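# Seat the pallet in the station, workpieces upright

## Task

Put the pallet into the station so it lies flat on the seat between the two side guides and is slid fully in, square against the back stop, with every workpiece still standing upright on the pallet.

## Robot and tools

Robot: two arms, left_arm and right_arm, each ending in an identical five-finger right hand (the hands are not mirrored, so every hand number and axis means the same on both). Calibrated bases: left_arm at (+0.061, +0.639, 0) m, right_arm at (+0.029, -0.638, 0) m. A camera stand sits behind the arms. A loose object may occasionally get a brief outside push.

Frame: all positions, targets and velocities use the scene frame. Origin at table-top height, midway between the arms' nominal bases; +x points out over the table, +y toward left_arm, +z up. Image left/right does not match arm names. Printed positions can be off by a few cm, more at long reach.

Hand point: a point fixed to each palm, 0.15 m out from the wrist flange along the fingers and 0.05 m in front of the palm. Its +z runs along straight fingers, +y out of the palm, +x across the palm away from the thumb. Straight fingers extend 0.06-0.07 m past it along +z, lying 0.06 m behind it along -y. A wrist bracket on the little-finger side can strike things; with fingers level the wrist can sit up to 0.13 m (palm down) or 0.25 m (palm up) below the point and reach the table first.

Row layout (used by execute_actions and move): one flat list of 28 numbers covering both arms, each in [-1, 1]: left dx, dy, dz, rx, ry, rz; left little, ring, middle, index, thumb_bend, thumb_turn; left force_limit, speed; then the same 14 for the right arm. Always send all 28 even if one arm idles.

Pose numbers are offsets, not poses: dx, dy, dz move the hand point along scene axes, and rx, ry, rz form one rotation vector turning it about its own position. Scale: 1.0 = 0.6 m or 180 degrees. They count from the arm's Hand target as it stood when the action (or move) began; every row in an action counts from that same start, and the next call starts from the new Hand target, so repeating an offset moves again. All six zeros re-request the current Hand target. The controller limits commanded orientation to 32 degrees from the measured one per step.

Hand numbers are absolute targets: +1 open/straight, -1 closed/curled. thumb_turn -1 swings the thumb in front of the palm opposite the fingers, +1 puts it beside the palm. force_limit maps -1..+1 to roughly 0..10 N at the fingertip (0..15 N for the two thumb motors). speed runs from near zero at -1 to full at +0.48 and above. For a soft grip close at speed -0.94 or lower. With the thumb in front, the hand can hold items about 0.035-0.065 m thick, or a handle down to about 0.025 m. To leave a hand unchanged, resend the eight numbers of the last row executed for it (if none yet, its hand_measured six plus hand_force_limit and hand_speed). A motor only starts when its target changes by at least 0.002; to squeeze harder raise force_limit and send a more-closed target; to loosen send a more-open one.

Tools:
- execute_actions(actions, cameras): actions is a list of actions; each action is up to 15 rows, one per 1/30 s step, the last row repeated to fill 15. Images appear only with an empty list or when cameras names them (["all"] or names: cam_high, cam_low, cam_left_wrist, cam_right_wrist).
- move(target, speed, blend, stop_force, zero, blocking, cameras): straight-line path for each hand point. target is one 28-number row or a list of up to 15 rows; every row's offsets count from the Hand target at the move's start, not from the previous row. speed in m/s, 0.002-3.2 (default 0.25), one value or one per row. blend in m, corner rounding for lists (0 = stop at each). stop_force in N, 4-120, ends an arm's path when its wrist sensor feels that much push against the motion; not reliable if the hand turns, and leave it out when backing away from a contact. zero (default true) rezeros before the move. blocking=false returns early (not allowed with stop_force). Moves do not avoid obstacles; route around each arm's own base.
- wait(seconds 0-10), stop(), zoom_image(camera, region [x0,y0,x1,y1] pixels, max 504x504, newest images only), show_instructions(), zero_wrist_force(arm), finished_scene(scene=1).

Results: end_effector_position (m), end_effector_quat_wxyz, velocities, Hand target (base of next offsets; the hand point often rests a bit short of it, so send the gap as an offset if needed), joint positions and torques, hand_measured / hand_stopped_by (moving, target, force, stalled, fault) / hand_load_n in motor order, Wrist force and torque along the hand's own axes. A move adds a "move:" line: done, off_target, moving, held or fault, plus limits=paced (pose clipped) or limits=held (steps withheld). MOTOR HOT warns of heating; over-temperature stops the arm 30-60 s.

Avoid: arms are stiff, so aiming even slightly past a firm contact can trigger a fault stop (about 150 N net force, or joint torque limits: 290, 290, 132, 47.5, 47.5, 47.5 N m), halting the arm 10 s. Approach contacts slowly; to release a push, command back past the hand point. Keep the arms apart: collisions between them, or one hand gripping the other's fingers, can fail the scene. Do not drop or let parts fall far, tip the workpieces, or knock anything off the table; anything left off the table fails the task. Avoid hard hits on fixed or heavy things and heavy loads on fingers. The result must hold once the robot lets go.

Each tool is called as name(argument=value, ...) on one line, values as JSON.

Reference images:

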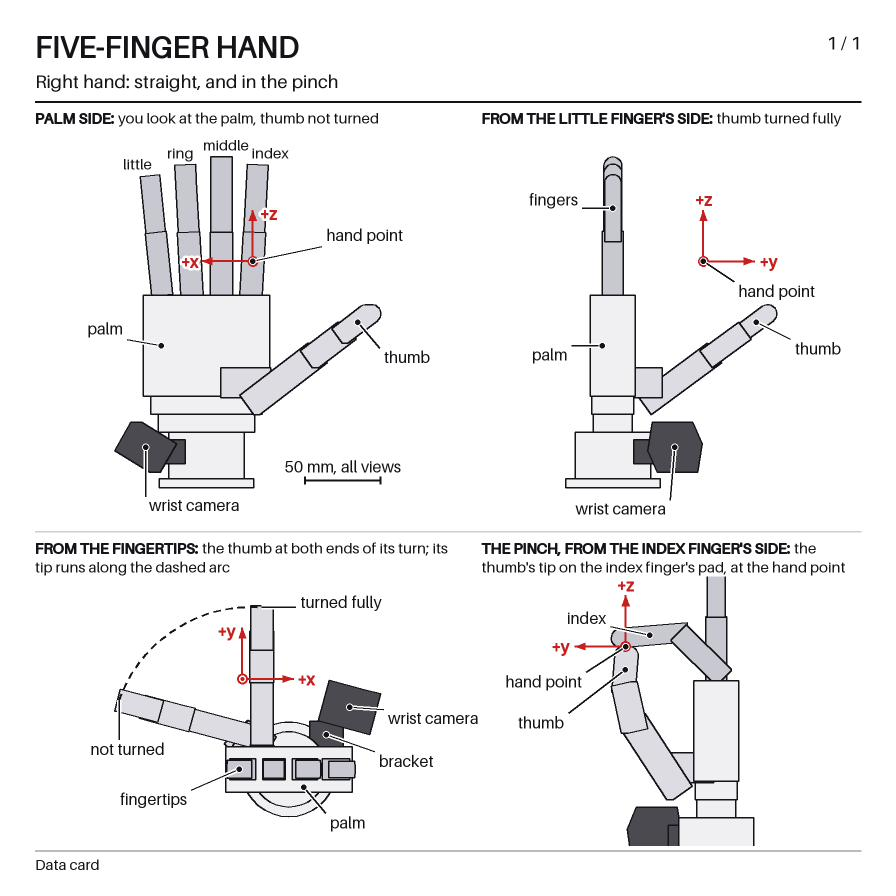

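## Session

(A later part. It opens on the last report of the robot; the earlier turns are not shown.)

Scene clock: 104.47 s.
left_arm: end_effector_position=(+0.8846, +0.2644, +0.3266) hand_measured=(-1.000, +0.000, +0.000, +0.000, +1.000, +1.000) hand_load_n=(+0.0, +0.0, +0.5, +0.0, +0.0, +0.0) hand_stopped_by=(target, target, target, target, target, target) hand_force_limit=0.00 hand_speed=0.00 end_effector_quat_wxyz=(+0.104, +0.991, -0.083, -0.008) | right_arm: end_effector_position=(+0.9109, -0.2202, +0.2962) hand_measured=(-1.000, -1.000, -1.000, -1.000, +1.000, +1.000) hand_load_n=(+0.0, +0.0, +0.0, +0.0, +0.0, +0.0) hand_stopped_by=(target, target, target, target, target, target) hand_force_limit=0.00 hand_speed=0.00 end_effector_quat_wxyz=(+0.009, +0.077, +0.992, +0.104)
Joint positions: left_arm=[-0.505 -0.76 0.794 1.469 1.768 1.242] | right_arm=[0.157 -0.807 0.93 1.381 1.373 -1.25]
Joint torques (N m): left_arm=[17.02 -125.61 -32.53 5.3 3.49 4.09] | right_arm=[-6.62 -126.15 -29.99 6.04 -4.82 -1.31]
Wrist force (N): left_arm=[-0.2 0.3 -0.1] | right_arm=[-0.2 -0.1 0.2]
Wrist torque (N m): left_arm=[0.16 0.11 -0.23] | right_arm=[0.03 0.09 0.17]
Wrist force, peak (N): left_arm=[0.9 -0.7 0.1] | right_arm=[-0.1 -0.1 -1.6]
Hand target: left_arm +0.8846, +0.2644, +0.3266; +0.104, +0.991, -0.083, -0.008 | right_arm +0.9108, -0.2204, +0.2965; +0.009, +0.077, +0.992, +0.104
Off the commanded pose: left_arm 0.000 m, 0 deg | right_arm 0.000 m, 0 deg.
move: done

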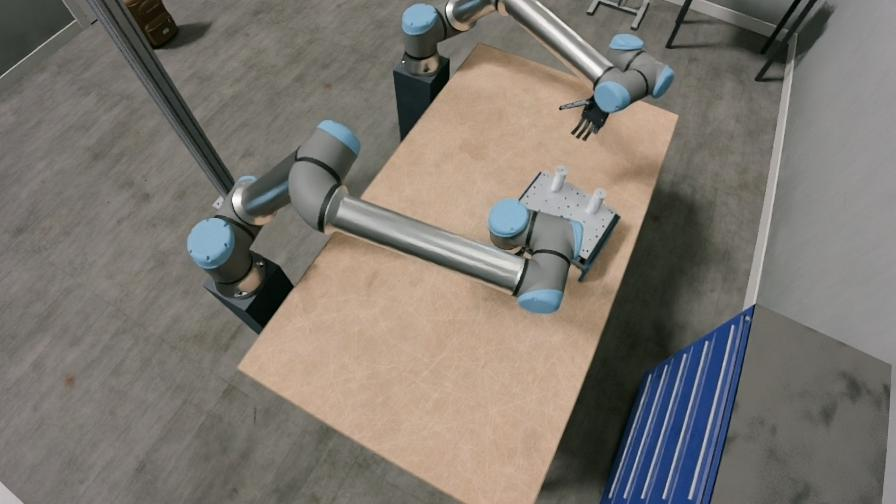

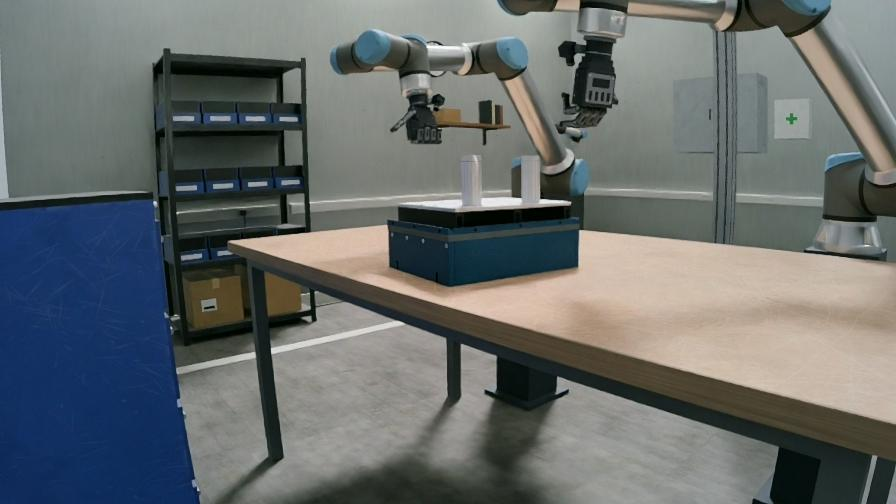

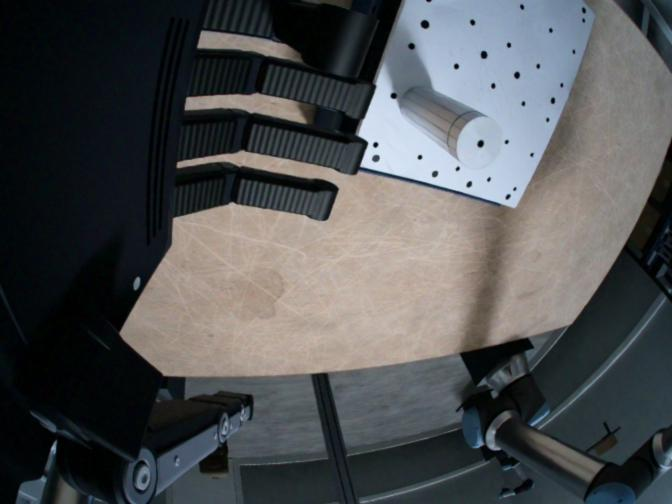

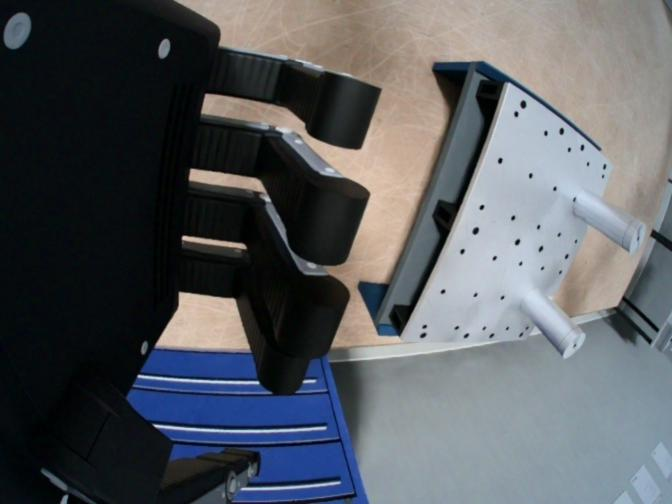

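zoom_image(camera="cam_right_wrist", region=[430, 55, 530, 155])

zoom_image(camera="cam_right_wrist", region=[350, 260, 450, 360])

zoom_image(camera="cam_right_wrist", region=[400, 160, 500, 260])

Scaled by 5.040 from the camera's 672x504 image, which has a finer 960x720 frame.

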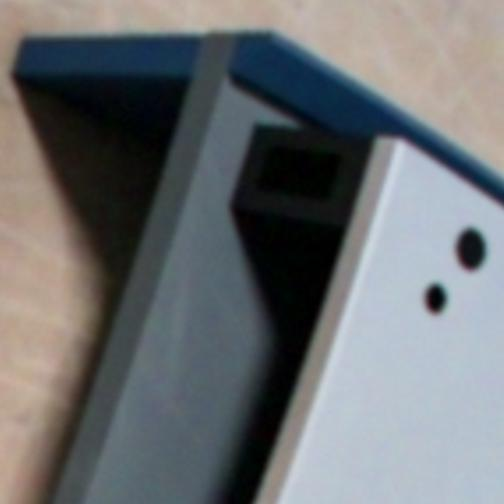

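Scaled by 5.040 from the camera's 672x504 image, which has a finer 960x720 frame.

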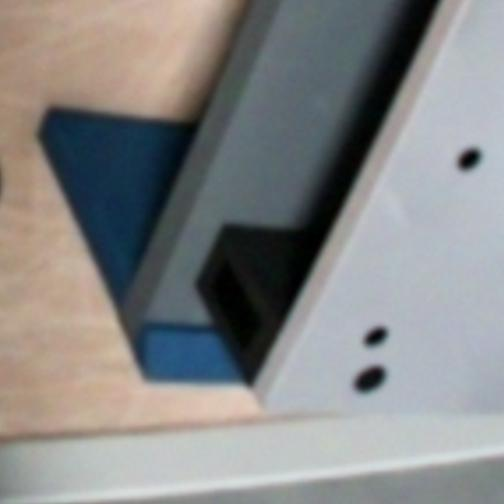

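Scaled by 5.040 from the camera's 672x504 image, which has a finer 960x720 frame.

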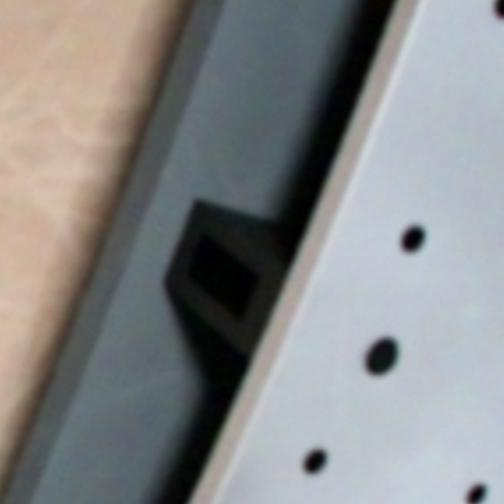

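move(target=[[0.1,0.1,-0.15,0,0,0,-1,0,0,0,1,1,0,0,0,0,0,0,0,0,-1,-1,-1,-1,1,1,0,0]], speed=0.15, cameras=["all"])

zoom_image(camera="cam_left_wrist", region=[350, 0, 672, 300])

Scene clock: 108.67 s.
left_arm: end_effector_position=(+0.9444, +0.3242, +0.2368) hand_measured=(-1.000, +0.000, +0.000, +0.000, +1.000, +1.000) hand_load_n=(+0.0, +0.5, +0.0, +0.0, +0.0, +0.0) hand_stopped_by=(target, target, target, target, target, target) hand_force_limit=0.00 hand_speed=0.00 end_effector_quat_wxyz=(+0.104, +0.991, -0.083, -0.008) | right_arm: end_effector_position=(+0.9108, -0.2204, +0.2965) hand_measured=(-1.000, -1.000, -1.000, -1.000, +1.000, +1.000) hand_load_n=(+0.0, +0.0, +0.0, +0.0, +0.0, +0.0) hand_stopped_by=(target, target, target, target, target, target) hand_force_limit=0.00 hand_speed=0.00 end_effector_quat_wxyz=(+0.009, +0.077, +0.992, +0.104)
Joint positions: left_arm=[-0.418 -0.644 0.744 1.421 1.774 1.331] | right_arm=[0.157 -0.807 0.93 1.381 1.373 -1.25]
Joint torques (N m): left_arm=[14.98 -109.48 -47.82 2.41 3.52 4.19] | right_arm=[-6.07 -123.11 -29.52 5.8 -4.41 -1.98]
Wrist force (N): left_arm=[0.1 -0.1 0.3] | right_arm=[-0.1 0.1 -0.3]
Wrist torque (N m): left_arm=[0.05 0.07 -0.21] | right_arm=[0.09 0.10 0.19]
Wrist force, peak (N): left_arm=[0.2 -0.5 1.1] | right_arm=[-0.5 0.0 -0.4]
Hand target: left_arm +0.9446, +0.3244, +0.2366; +0.104, +0.991, -0.083, -0.008 | right_arm +0.9108, -0.2204, +0.2965; +0.009, +0.077, +0.992, +0.104
Off the commanded pose: left_arm 0.000 m, 0 deg | right_arm 0.000 m, 0 deg.
move: done

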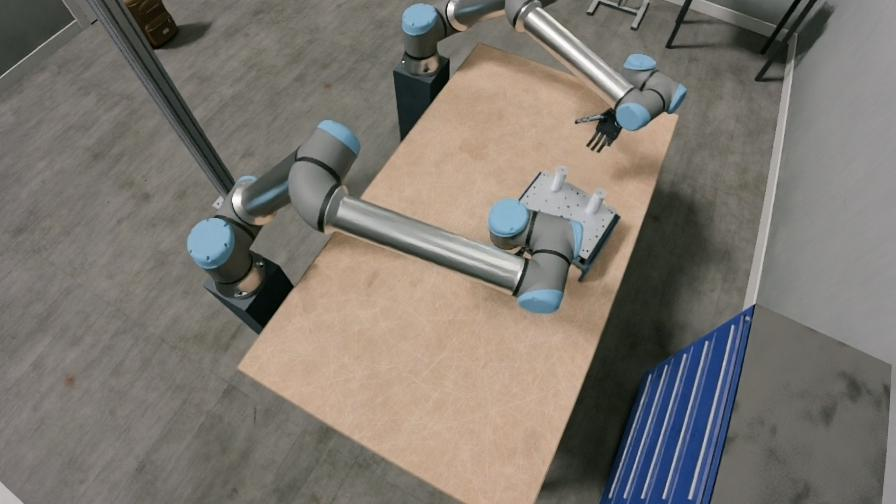

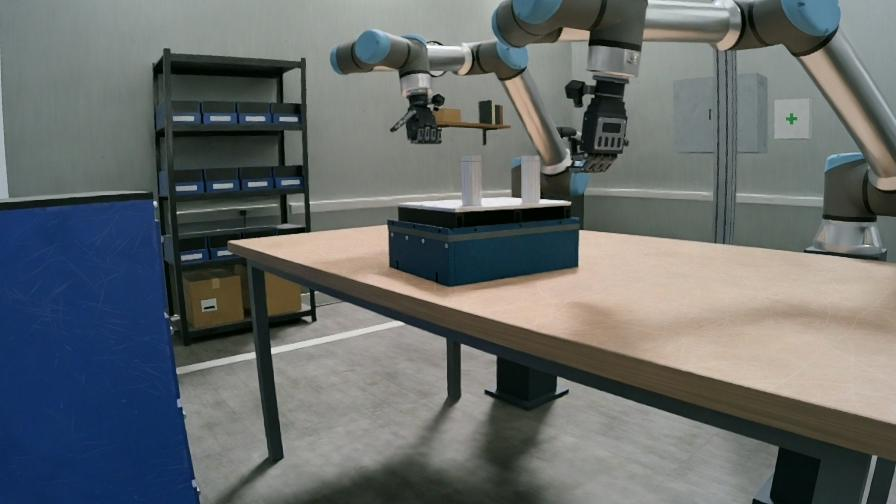

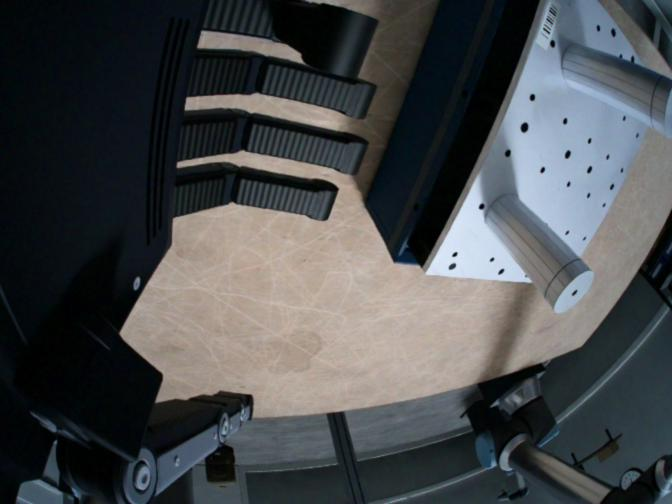

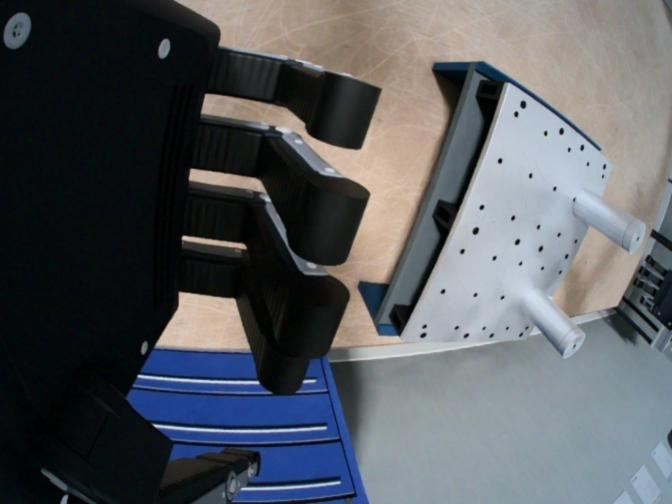

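Scaled by 1.565 from the camera's 672x504 image, which has a finer 960x720 frame.

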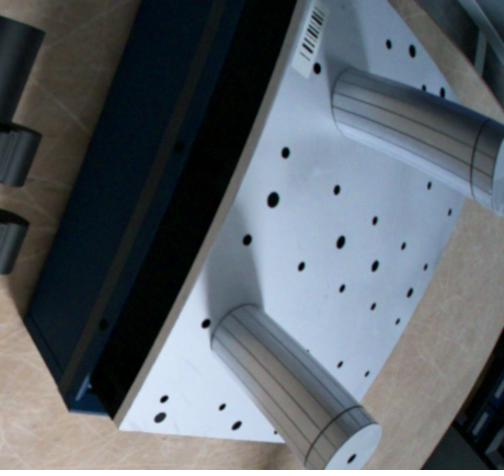

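zoom_image(camera="cam_left_wrist", region=[370, 200, 450, 280])

zoom_image(camera="cam_left_wrist", region=[410, 60, 520, 170])

zoom_image(camera="cam_left_wrist", region=[440, 0, 560, 100])

Scaled by 6.300 from the camera's 672x504 image, which has a finer 960x720 frame.

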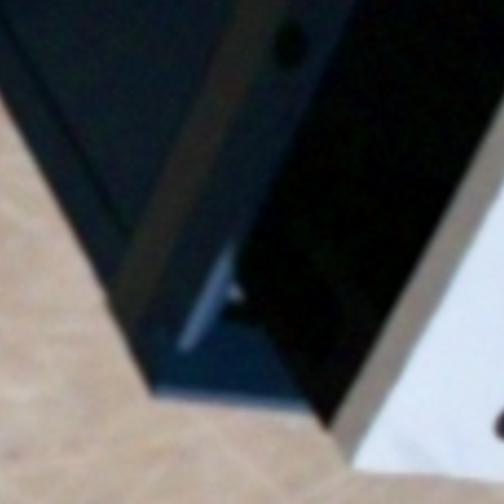

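Scaled by 4.582 from the camera's 672x504 image, which has a finer 960x720 frame.

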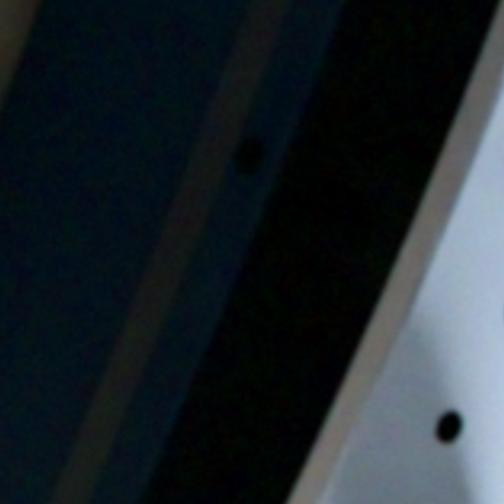

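Scaled by 4.200 from the camera's 672x504 image, which has a finer 960x720 frame.

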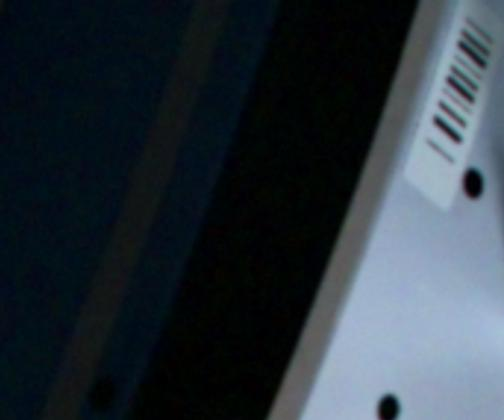

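move(target=[[0,0,0,0,0,0,-1,0,0,0,1,1,0,0,-0.0735,0.1582,-0.25,0,0,0,-1,-1,-1,-1,1,1,0,0],[0,0,0,0,0,0,-1,0,0,0,1,1,0,0,-0.0545,0.2816,-0.25,0,0,0,-1,-1,-1,-1,1,1,0,0]], speed=[0.15,0.08])

move(target=[[0,0,0,0,0,0,-1,0,0,0,1,1,0,0,0.0102,0.0667,0,0,0,0,-1,-1,-1,-1,1,1,0,0]], speed=0.015, stop_force=10, cameras=["all"])

Scene clock: 112.97 s.
left_arm: end_effector_position=(+0.9446, +0.3244, +0.2366) hand_measured=(-1.000, +0.000, +0.000, +0.000, +1.000, +1.000) hand_load_n=(+0.0, +0.5, +0.0, +0.0, +0.0, -0.5) hand_stopped_by=(target, target, target, target, target, target) hand_force_limit=0.00 hand_speed=0.00 end_effector_quat_wxyz=(+0.104, +0.991, -0.083, -0.008) | right_arm: end_effector_position=(+0.8781, -0.0516, +0.1465) hand_measured=(-1.000, -1.000, -1.000, -1.000, +1.000, +1.000) hand_load_n=(+0.0, +0.0, +0.0, +0.0, +0.0, +0.0) hand_stopped_by=(target, target, target, target, target, target) hand_force_limit=0.00 hand_speed=0.00 end_effector_quat_wxyz=(+0.009, +0.077, +0.992, +0.104)
Joint positions: left_arm=[-0.418 -0.643 0.743 1.421 1.774 1.331] | right_arm=[0.35 -0.661 0.926 1.202 1.389 -1.055]
Joint torques (N m): left_arm=[17.25 -107.23 -48.88 4.58 3.71 4.43] | right_arm=[13.9 -102.06 -40.59 6.6 3.77 2.74]
Wrist force (N): left_arm=[-0.1 -0.2 0.1] | right_arm=[-0.1 0.0 -0.1]
Wrist torque (N m): left_arm=[0.04 0.10 -0.23] | right_arm=[0.11 0.06 0.07]
Wrist force, peak (N): left_arm=[0.0 -0.4 1.1] | right_arm=[-0.7 -0.3 -1.2]
Hand target: left_arm +0.9446, +0.3244, +0.2366; +0.104, +0.991, -0.083, -0.008 | right_arm +0.8781, -0.0515, +0.1465; +0.009, +0.077, +0.992, +0.104
Off the commanded pose: left_arm 0.000 m, 0 deg | right_arm 0.000 m, 0 deg.
move: done

Scene clock: 115.90 s.
left_arm: end_effector_position=(+0.9446, +0.3244, +0.2366) hand_measured=(-1.000, +0.000, +0.000, +0.000, +1.000, +1.000) hand_load_n=(+0.0, +0.0, +0.0, +0.0, +0.0, +0.0) hand_stopped_by=(target, target, target, target, target, target) hand_force_limit=0.00 hand_speed=0.00 end_effector_quat_wxyz=(+0.104, +0.991, -0.083, -0.008) | right_arm: end_effector_position=(+0.8818, -0.0273, +0.1465) hand_measured=(-1.000, -1.000, -1.000, -1.000, +1.000, +1.000) hand_load_n=(+0.0, -0.5, -0.5, +0.0, +0.0, +0.0) hand_stopped_by=(target, target, target, target, target, target) hand_force_limit=0.00 hand_speed=0.00 end_effector_quat_wxyz=(+0.009, +0.077, +0.992, +0.104)
Joint positions: left_arm=[-0.418 -0.643 0.743 1.421 1.774 1.331] | right_arm=[0.373 -0.629 0.864 1.228 1.391 -1.031]
Joint torques (N m): left_arm=[17.64 -107.41 -48.46 4.56 3.7 4.41] | right_arm=[-2.15 -131.12 -28.46 0.88 -5.93 -2.37]
Wrist force (N): left_arm=[0.2 -0.2 0.2] | right_arm=[-1.9 -5.6 -2.4]
Wrist torque (N m): left_arm=[0.04 0.07 -0.20] | right_arm=[0.11 0.13 -0.11]
Wrist force, peak (N): left_arm=[-0.4 -0.7 0.8] | right_arm=[1.2 -24.1 -9.2]
Hand target: left_arm +0.9446, +0.3244, +0.2366; +0.104, +0.991, -0.083, -0.008 | right_arm +0.8818, -0.0273, +0.1465; +0.009, +0.077, +0.992, +0.104 (not the last commanded pose)
Off the commanded pose: left_arm 0.000 m, 0 deg | right_arm 0.016 m, 0 deg.
move: contact (right_arm)

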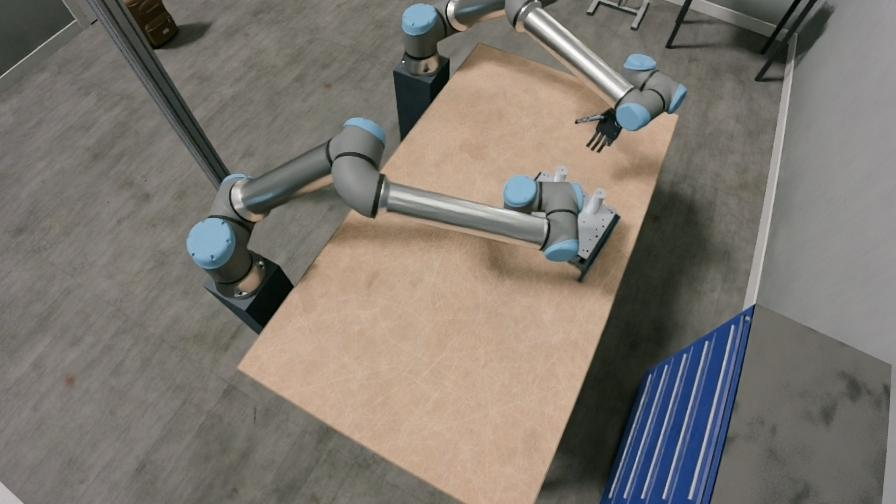

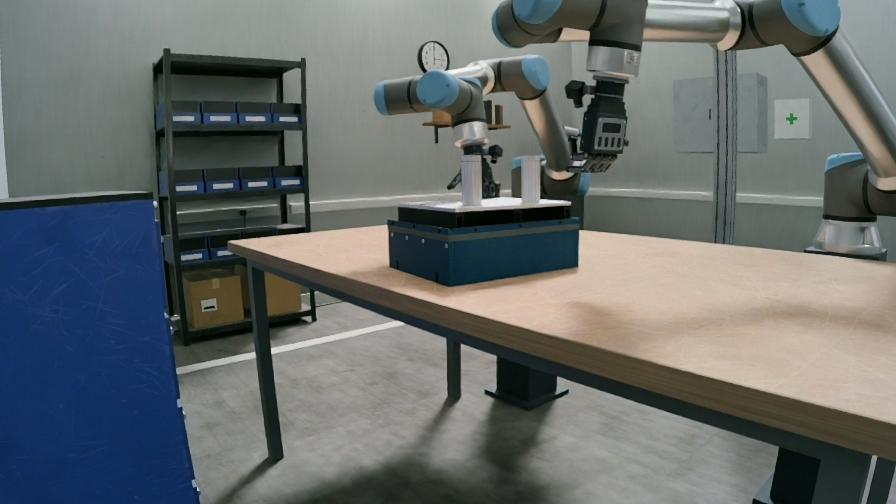

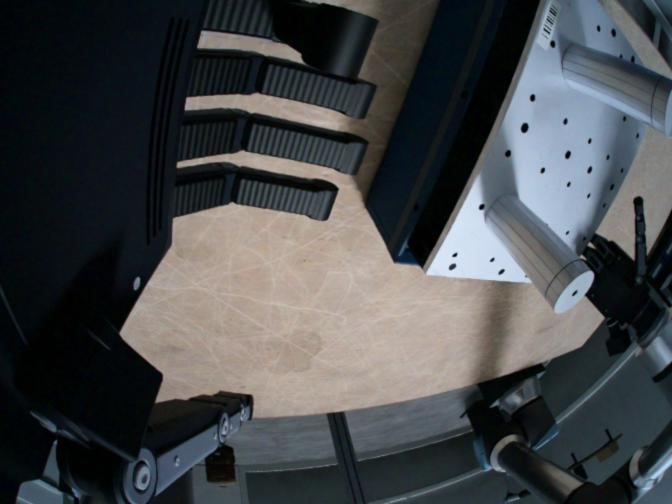

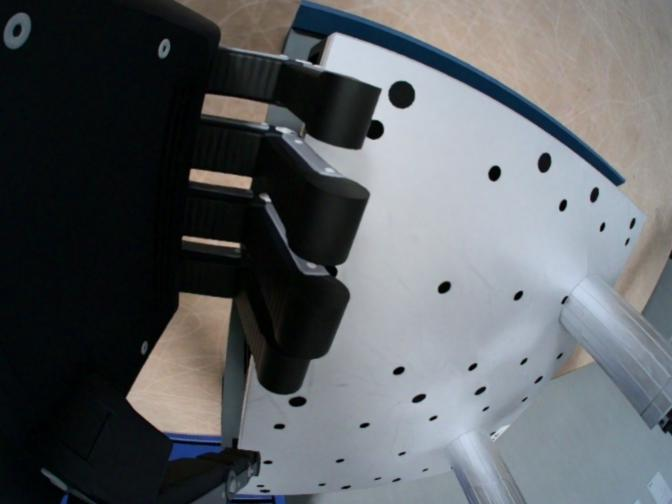

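move(target=[[0,0.1,0.1,0,0,0,-1,0,0,0,1,1,0,0,-0.03,-0.2,0,0,0,0,-1,-1,-1,-1,1,1,0,0],[0,0.15,0.2,0,0,0,-1,0,0,0,1,1,0,0,-0.06,-0.4,0.1,0,0,0,-1,-1,-1,-1,1,1,0,0]], speed=0.15, blend=[0.03,0], cameras=["all"])

zoom_image(camera="cam_high", region=[490, 150, 640, 290])

zoom_image(camera="cam_right_wrist", region=[380, 0, 640, 260])

Scene clock: 118.87 s.
left_arm: end_effector_position=(+0.9445, +0.4143, +0.3565) hand_measured=(-1.000, +0.000, +0.000, +0.000, +1.000, +1.000) hand_load_n=(+0.0, +0.0, +0.0, +0.0, -0.5, +0.5) hand_stopped_by=(target, target, target, target, target, target) hand_force_limit=0.00 hand_speed=0.00 end_effector_quat_wxyz=(+0.104, +0.991, -0.083, -0.008) | right_arm: end_effector_position=(+0.8458, -0.2669, +0.2063) hand_measured=(-1.000, -1.000, -1.000, -1.000, +1.000, +1.000) hand_load_n=(+0.0, +0.0, +0.0, +0.0, +0.0, +0.0) hand_stopped_by=(target, target, target, target, target, target) hand_force_limit=0.00 hand_speed=0.00 end_effector_quat_wxyz=(+0.009, +0.077, +0.992, +0.104)
Joint positions: left_arm=[-0.328 -0.689 0.621 1.607 1.777 1.424] | right_arm=[0.112 -0.907 1.267 1.153 1.37 -1.296]
Joint torques (N m): left_arm=[18.38 -105.41 -48.6 5.61 3.59 4.19] | right_arm=[-9.02 -108.62 -27.81 6.74 -4.98 -2.24]
Wrist force (N): left_arm=[-0.1 -0.5 0.2] | right_arm=[0.3 -0.6 -0.6]
Wrist torque (N m): left_arm=[-0.01 0.06 -0.25] | right_arm=[0.00 0.05 0.22]
Wrist force, peak (N): left_arm=[0.4 0.4 1.4] | right_arm=[-1.8 -5.9 -2.6]
Hand target: left_arm +0.9446, +0.4144, +0.3566; +0.104, +0.991, -0.083, -0.008 | right_arm +0.8458, -0.2673, +0.2065; +0.009, +0.077, +0.992, +0.104
Off the commanded pose: left_arm 0.000 m, 0 deg | right_arm 0.000 m, 0 deg.
move: done

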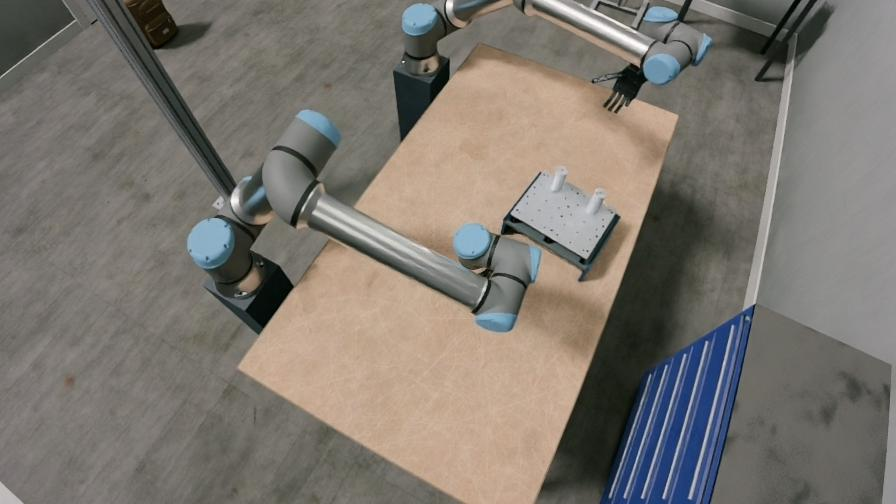

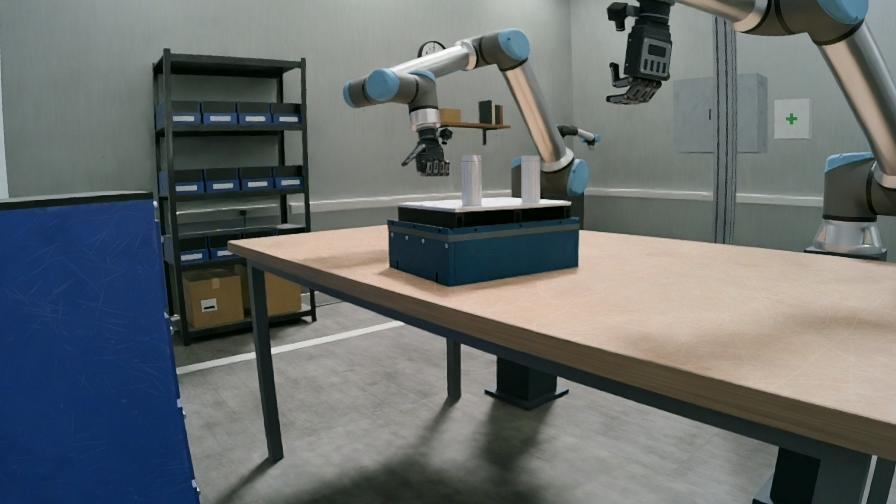

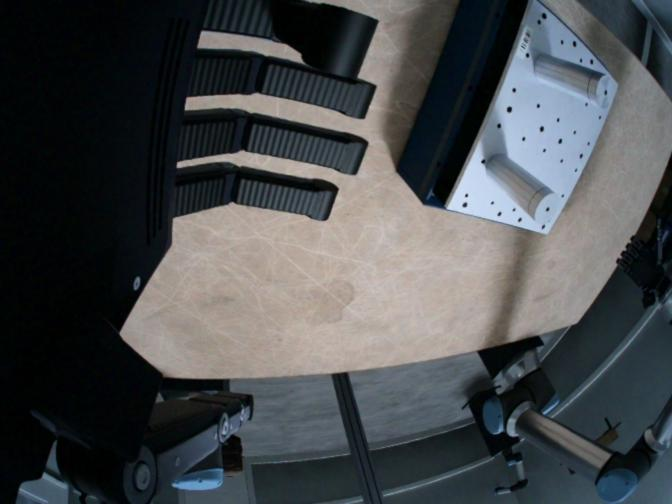

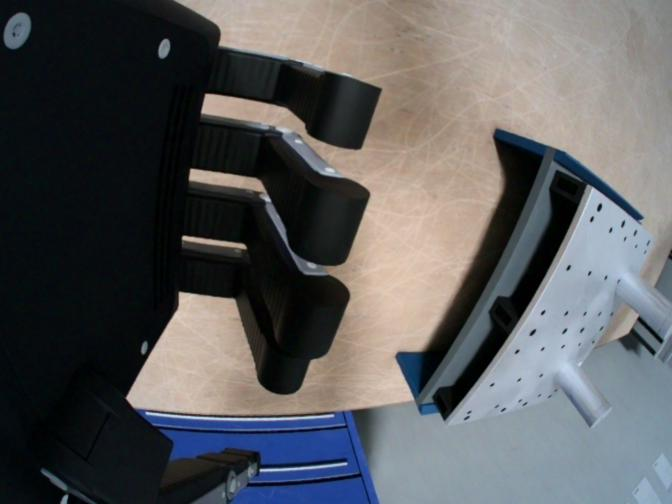

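Scaled by 3.360.

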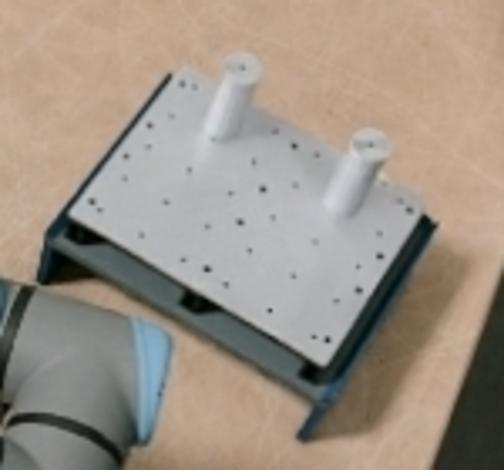

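Scaled by 1.938 from the camera's 672x504 image, which has a finer 960x720 frame.

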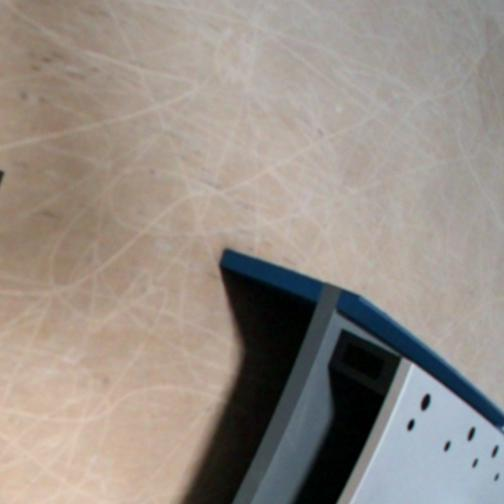

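zoom_image(camera="cam_high", region=[495, 200, 545, 240])

zoom_image(camera="cam_high", region=[560, 240, 610, 290])

zoom_image(camera="cam_high", region=[585, 195, 635, 235])

zoom_image(camera="cam_high", region=[525, 155, 575, 195])

Scaled by 10.080.

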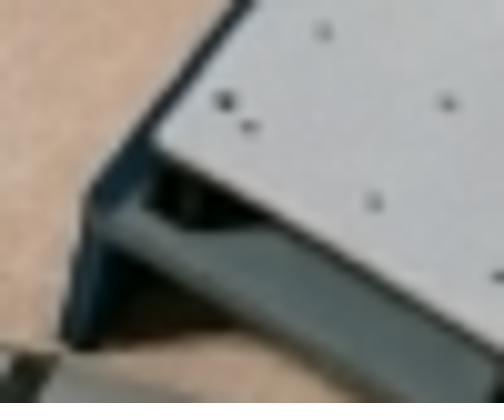

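Scaled by 10.080.

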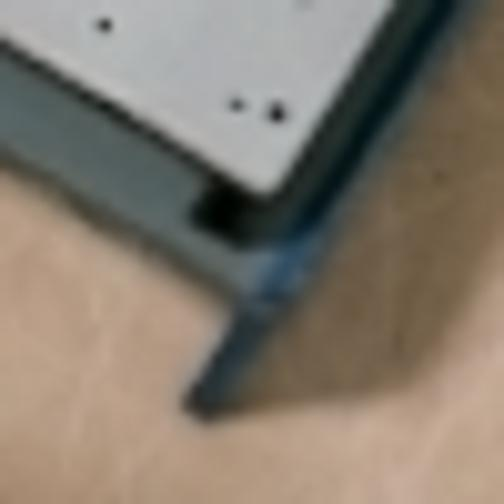

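Scaled by 10.080.

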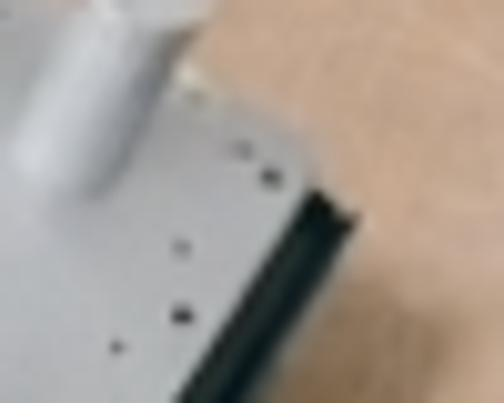

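Scaled by 10.080.

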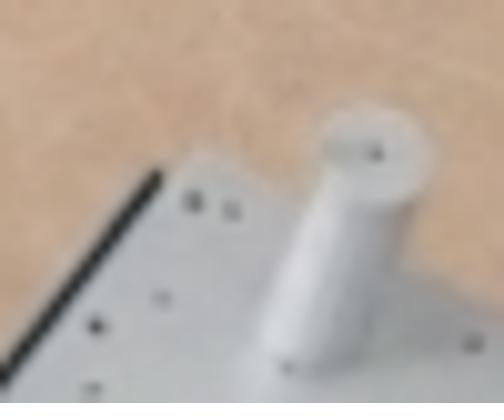

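move(target=[[0,0,0,0,0,0,-1,0,0,0,1,1,0,0,0.245,0.2882,-0.1,0,0,0,-1,-1,-1,-1,1,1,0,0]], speed=0.15)

move(target=[[0,0,0,0,0,0,-1,0,0,0,1,1,0,0,0.0076,0.0494,0,0,0,0,-1,-1,-1,-1,1,1,0,0],[0,0,0,0,0,0,-1,0,0,0,1,1,0,0,0.0177,0.1153,0,0,0,0,-1,-1,-1,-1,1,1,0,0]], speed=[0.05,0.012], stop_force=12, cameras=["all"])

Scene clock: 123.07 s.
left_arm: end_effector_position=(+0.9446, +0.4144, +0.3566) hand_measured=(-1.000, +0.000, +0.000, +0.000, +1.000, +1.000) hand_load_n=(+0.0, +0.0, +0.0, +0.5, +0.0, +0.0) hand_stopped_by=(target, target, target, target, target, target) hand_force_limit=0.00 hand_speed=0.00 end_effector_quat_wxyz=(+0.104, +0.991, -0.083, -0.008) | right_arm: end_effector_position=(+0.9927, -0.0944, +0.1465) hand_measured=(-1.000, -1.000, -1.000, -1.000, +1.000, +1.000) hand_load_n=(+0.0, +0.0, +0.0, +0.0, +0.0, +0.0) hand_stopped_by=(target, target, target, target, target, target) hand_force_limit=0.00 hand_speed=0.00 end_effector_quat_wxyz=(+0.009, +0.077, +0.992, +0.104)
Joint positions: left_arm=[-0.328 -0.689 0.621 1.607 1.777 1.424] | right_arm=[0.27 -0.463 0.549 1.396 1.381 -1.135]
Joint torques (N m): left_arm=[17.11 -105.05 -48.45 5.45 3.69 4.16] | right_arm=[14.18 -112.09 -43.32 6.61 3.64 2.63]
Wrist force (N): left_arm=[0.1 -0.5 0.7] | right_arm=[0.3 -0.2 -0.2]
Wrist torque (N m): left_arm=[-0.05 0.02 -0.24] | right_arm=[0.02 0.02 0.07]
Wrist force, peak (N): left_arm=[-0.4 -1.1 0.3] | right_arm=[0.4 -1.4 -1.2]
Hand target: left_arm +0.9446, +0.4144, +0.3566; +0.104, +0.991, -0.083, -0.008 | right_arm +0.9928, -0.0943, +0.1465; +0.009, +0.077, +0.992, +0.104
Off the commanded pose: left_arm 0.000 m, 0 deg | right_arm 0.000 m, 0 deg.
move: done

Scene clock: 126.77 s.
left_arm: end_effector_position=(+0.9446, +0.4144, +0.3566) hand_measured=(-1.000, +0.000, +0.000, +0.000, +1.000, +1.000) hand_load_n=(+0.0, +0.0, +0.0, +0.0, +0.0, +0.0) hand_stopped_by=(target, target, target, target, target, target) hand_force_limit=0.00 hand_speed=0.00 end_effector_quat_wxyz=(+0.104, +0.991, -0.083, -0.008) | right_arm: end_effector_position=(+1.0005, -0.0438, +0.1465) hand_measured=(-1.000, -1.000, -1.000, -1.000, +1.000, +1.000) hand_load_n=(+0.0, -0.5, +0.0, +0.0, -0.5, +0.0) hand_stopped_by=(target, target, target, target, target, target) hand_force_limit=0.00 hand_speed=0.00 end_effector_quat_wxyz=(+0.009, +0.077, +0.992, +0.104)
Joint positions: left_arm=[-0.328 -0.689 0.621 1.607 1.777 1.424] | right_arm=[0.316 -0.347 0.316 1.504 1.386 -1.089]
Joint torques (N m): left_arm=[16.93 -104.86 -48.34 5.35 3.68 4.27] | right_arm=[-0.71 -144.33 -29.77 0.46 -6.92 -1.66]
Wrist force (N): left_arm=[-0.1 -0.2 0.4] | right_arm=[-2.8 -8.3 -2.7]
Wrist torque (N m): left_arm=[0.02 0.06 -0.24] | right_arm=[-0.01 0.25 -0.28]
Wrist force, peak (N): left_arm=[-0.6 -1.0 -0.2] | right_arm=[-2.3 -22.6 -8.1]
Hand target: left_arm +0.9446, +0.4144, +0.3566; +0.104, +0.991, -0.083, -0.008 | right_arm +1.0005, -0.0438, +0.1465; +0.009, +0.077, +0.992, +0.104 (not the last commanded pose)
Off the commanded pose: left_arm 0.000 m, 0 deg | right_arm 0.019 m, 0 deg.
move: contact (right_arm); path passed 1 of 2 targets

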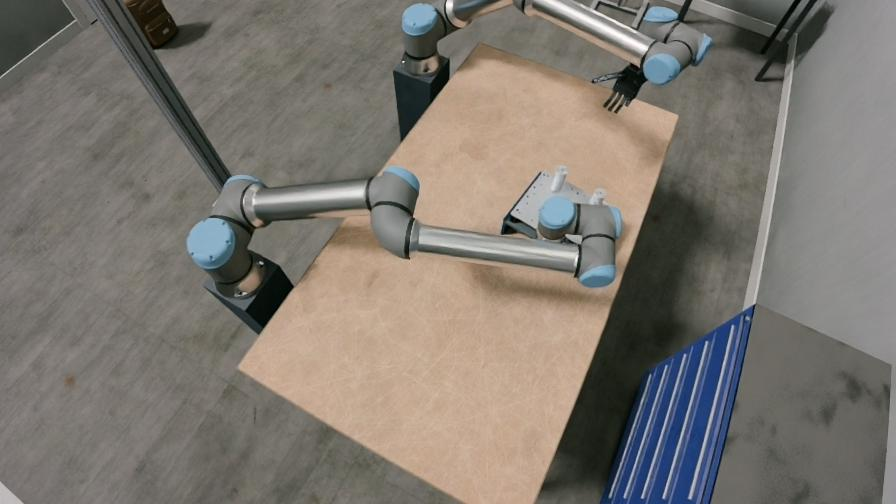

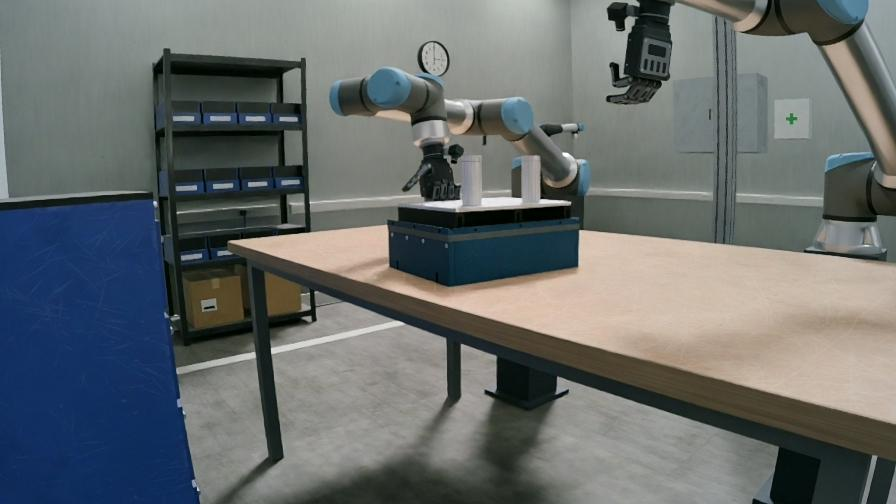

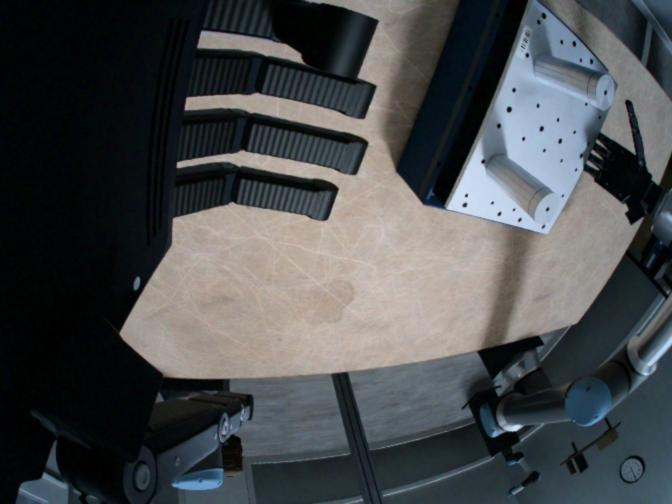

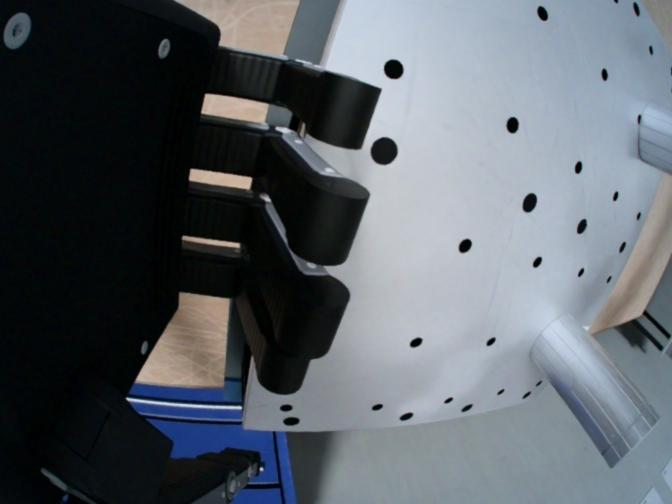

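move(target=[[0,0,0,0,0,0,-1,0,0,0,1,1,0,0,-0.02,-0.15,0,0,0,0,-1,-1,-1,-1,1,1,0,0],[0,0,0,0,0,0,-1,0,0,0,1,1,0,0,-0.15,-0.3,0.1,0,0,0,-1,-1,-1,-1,1,1,0,0]], speed=[0.08,0.15], blend=[0.03,0], cameras=["all"])

zoom_image(camera="cam_high", region=[490, 150, 640, 290])

Scene clock: 129.87 s.
left_arm: end_effector_position=(+0.9446, +0.4144, +0.3566) hand_measured=(-1.000, +0.000, +0.000, +0.000, +1.000, +1.000) hand_load_n=(+0.0, +0.0, +0.0, +0.5, +0.0, +0.0) hand_stopped_by=(target, target, target, target, target, target) hand_force_limit=0.00 hand_speed=0.00 end_effector_quat_wxyz=(+0.104, +0.991, -0.083, -0.008) | right_arm: end_effector_position=(+0.9106, -0.2237, +0.2064) hand_measured=(-1.000, -1.000, -1.000, -1.000, +1.000, +1.000) hand_load_n=(+0.0, +0.0, +0.0, +0.0, +0.0, +0.0) hand_stopped_by=(target, target, target, target, target, target) hand_force_limit=0.00 hand_speed=0.00 end_effector_quat_wxyz=(+0.009, +0.077, +0.992, +0.104)
Joint positions: left_arm=[-0.328 -0.689 0.621 1.607 1.777 1.424] | right_arm=[0.154 -0.776 1.036 1.245 1.372 -1.254]
Joint torques (N m): left_arm=[18.07 -105.6 -48.06 5.3 3.53 4.3] | right_arm=[-6.71 -123.6 -29.39 1.09 -5.05 -1.66]
Wrist force (N): left_arm=[-0.3 -0.6 0.3] | right_arm=[-0.1 -0.5 -0.2]
Wrist torque (N m): left_arm=[-0.03 0.09 -0.26] | right_arm=[-0.01 0.09 0.18]
Wrist force, peak (N): left_arm=[-0.4 -0.8 0.6] | right_arm=[-3.0 -8.2 -2.7]
Hand target: left_arm +0.9446, +0.4144, +0.3566; +0.104, +0.991, -0.083, -0.008 | right_arm +0.9105, -0.2238, +0.2065; +0.009, +0.077, +0.992, +0.104
Off the commanded pose: left_arm 0.000 m, 0 deg | right_arm 0.000 m, 0 deg.
move: done

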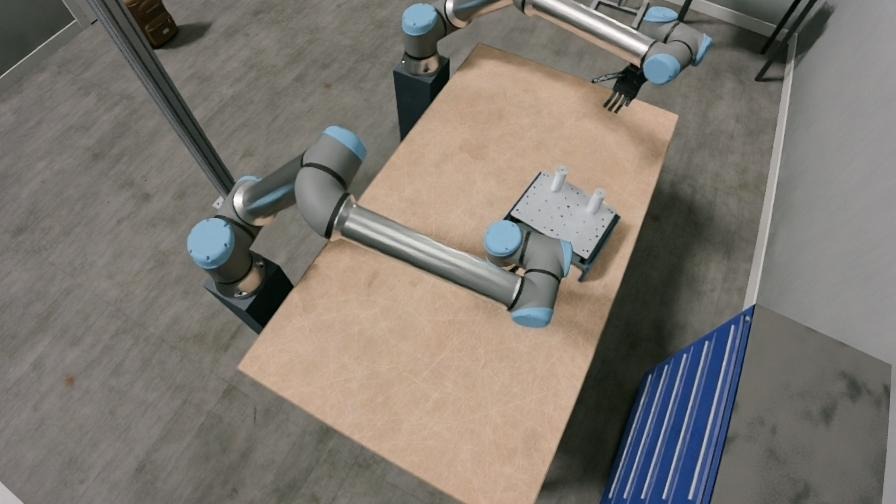

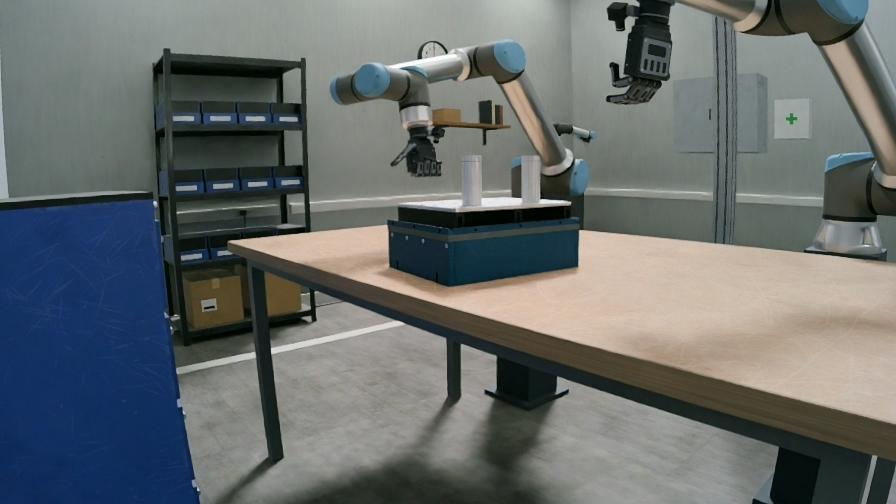

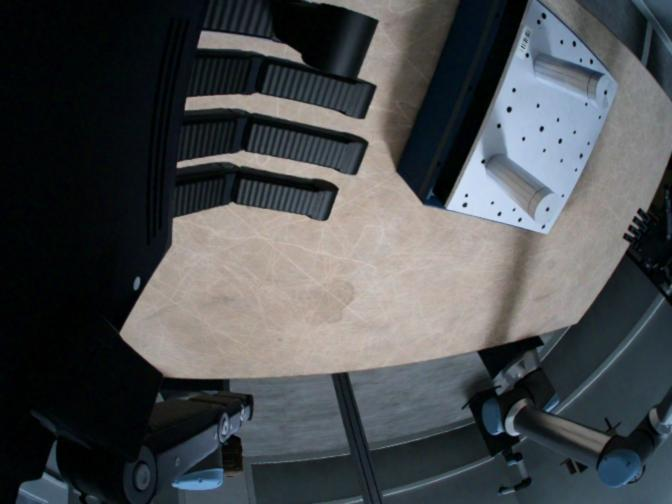

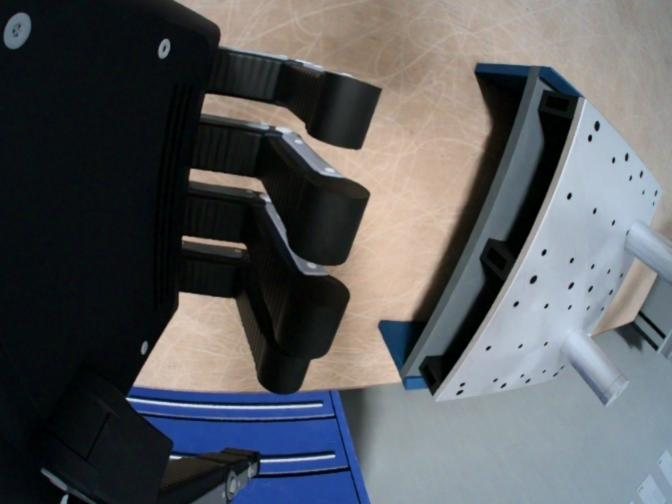

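Scaled by 3.360.

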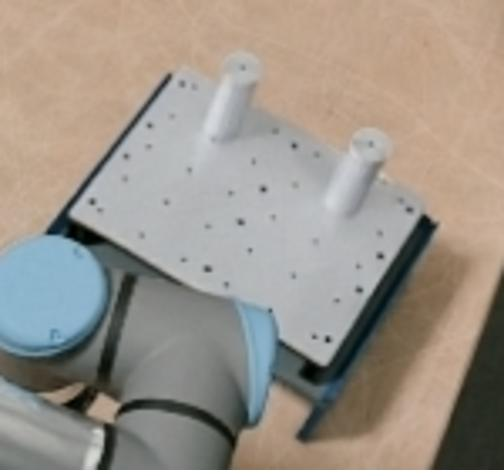

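finished_scene()

The scene is finished: the task was done.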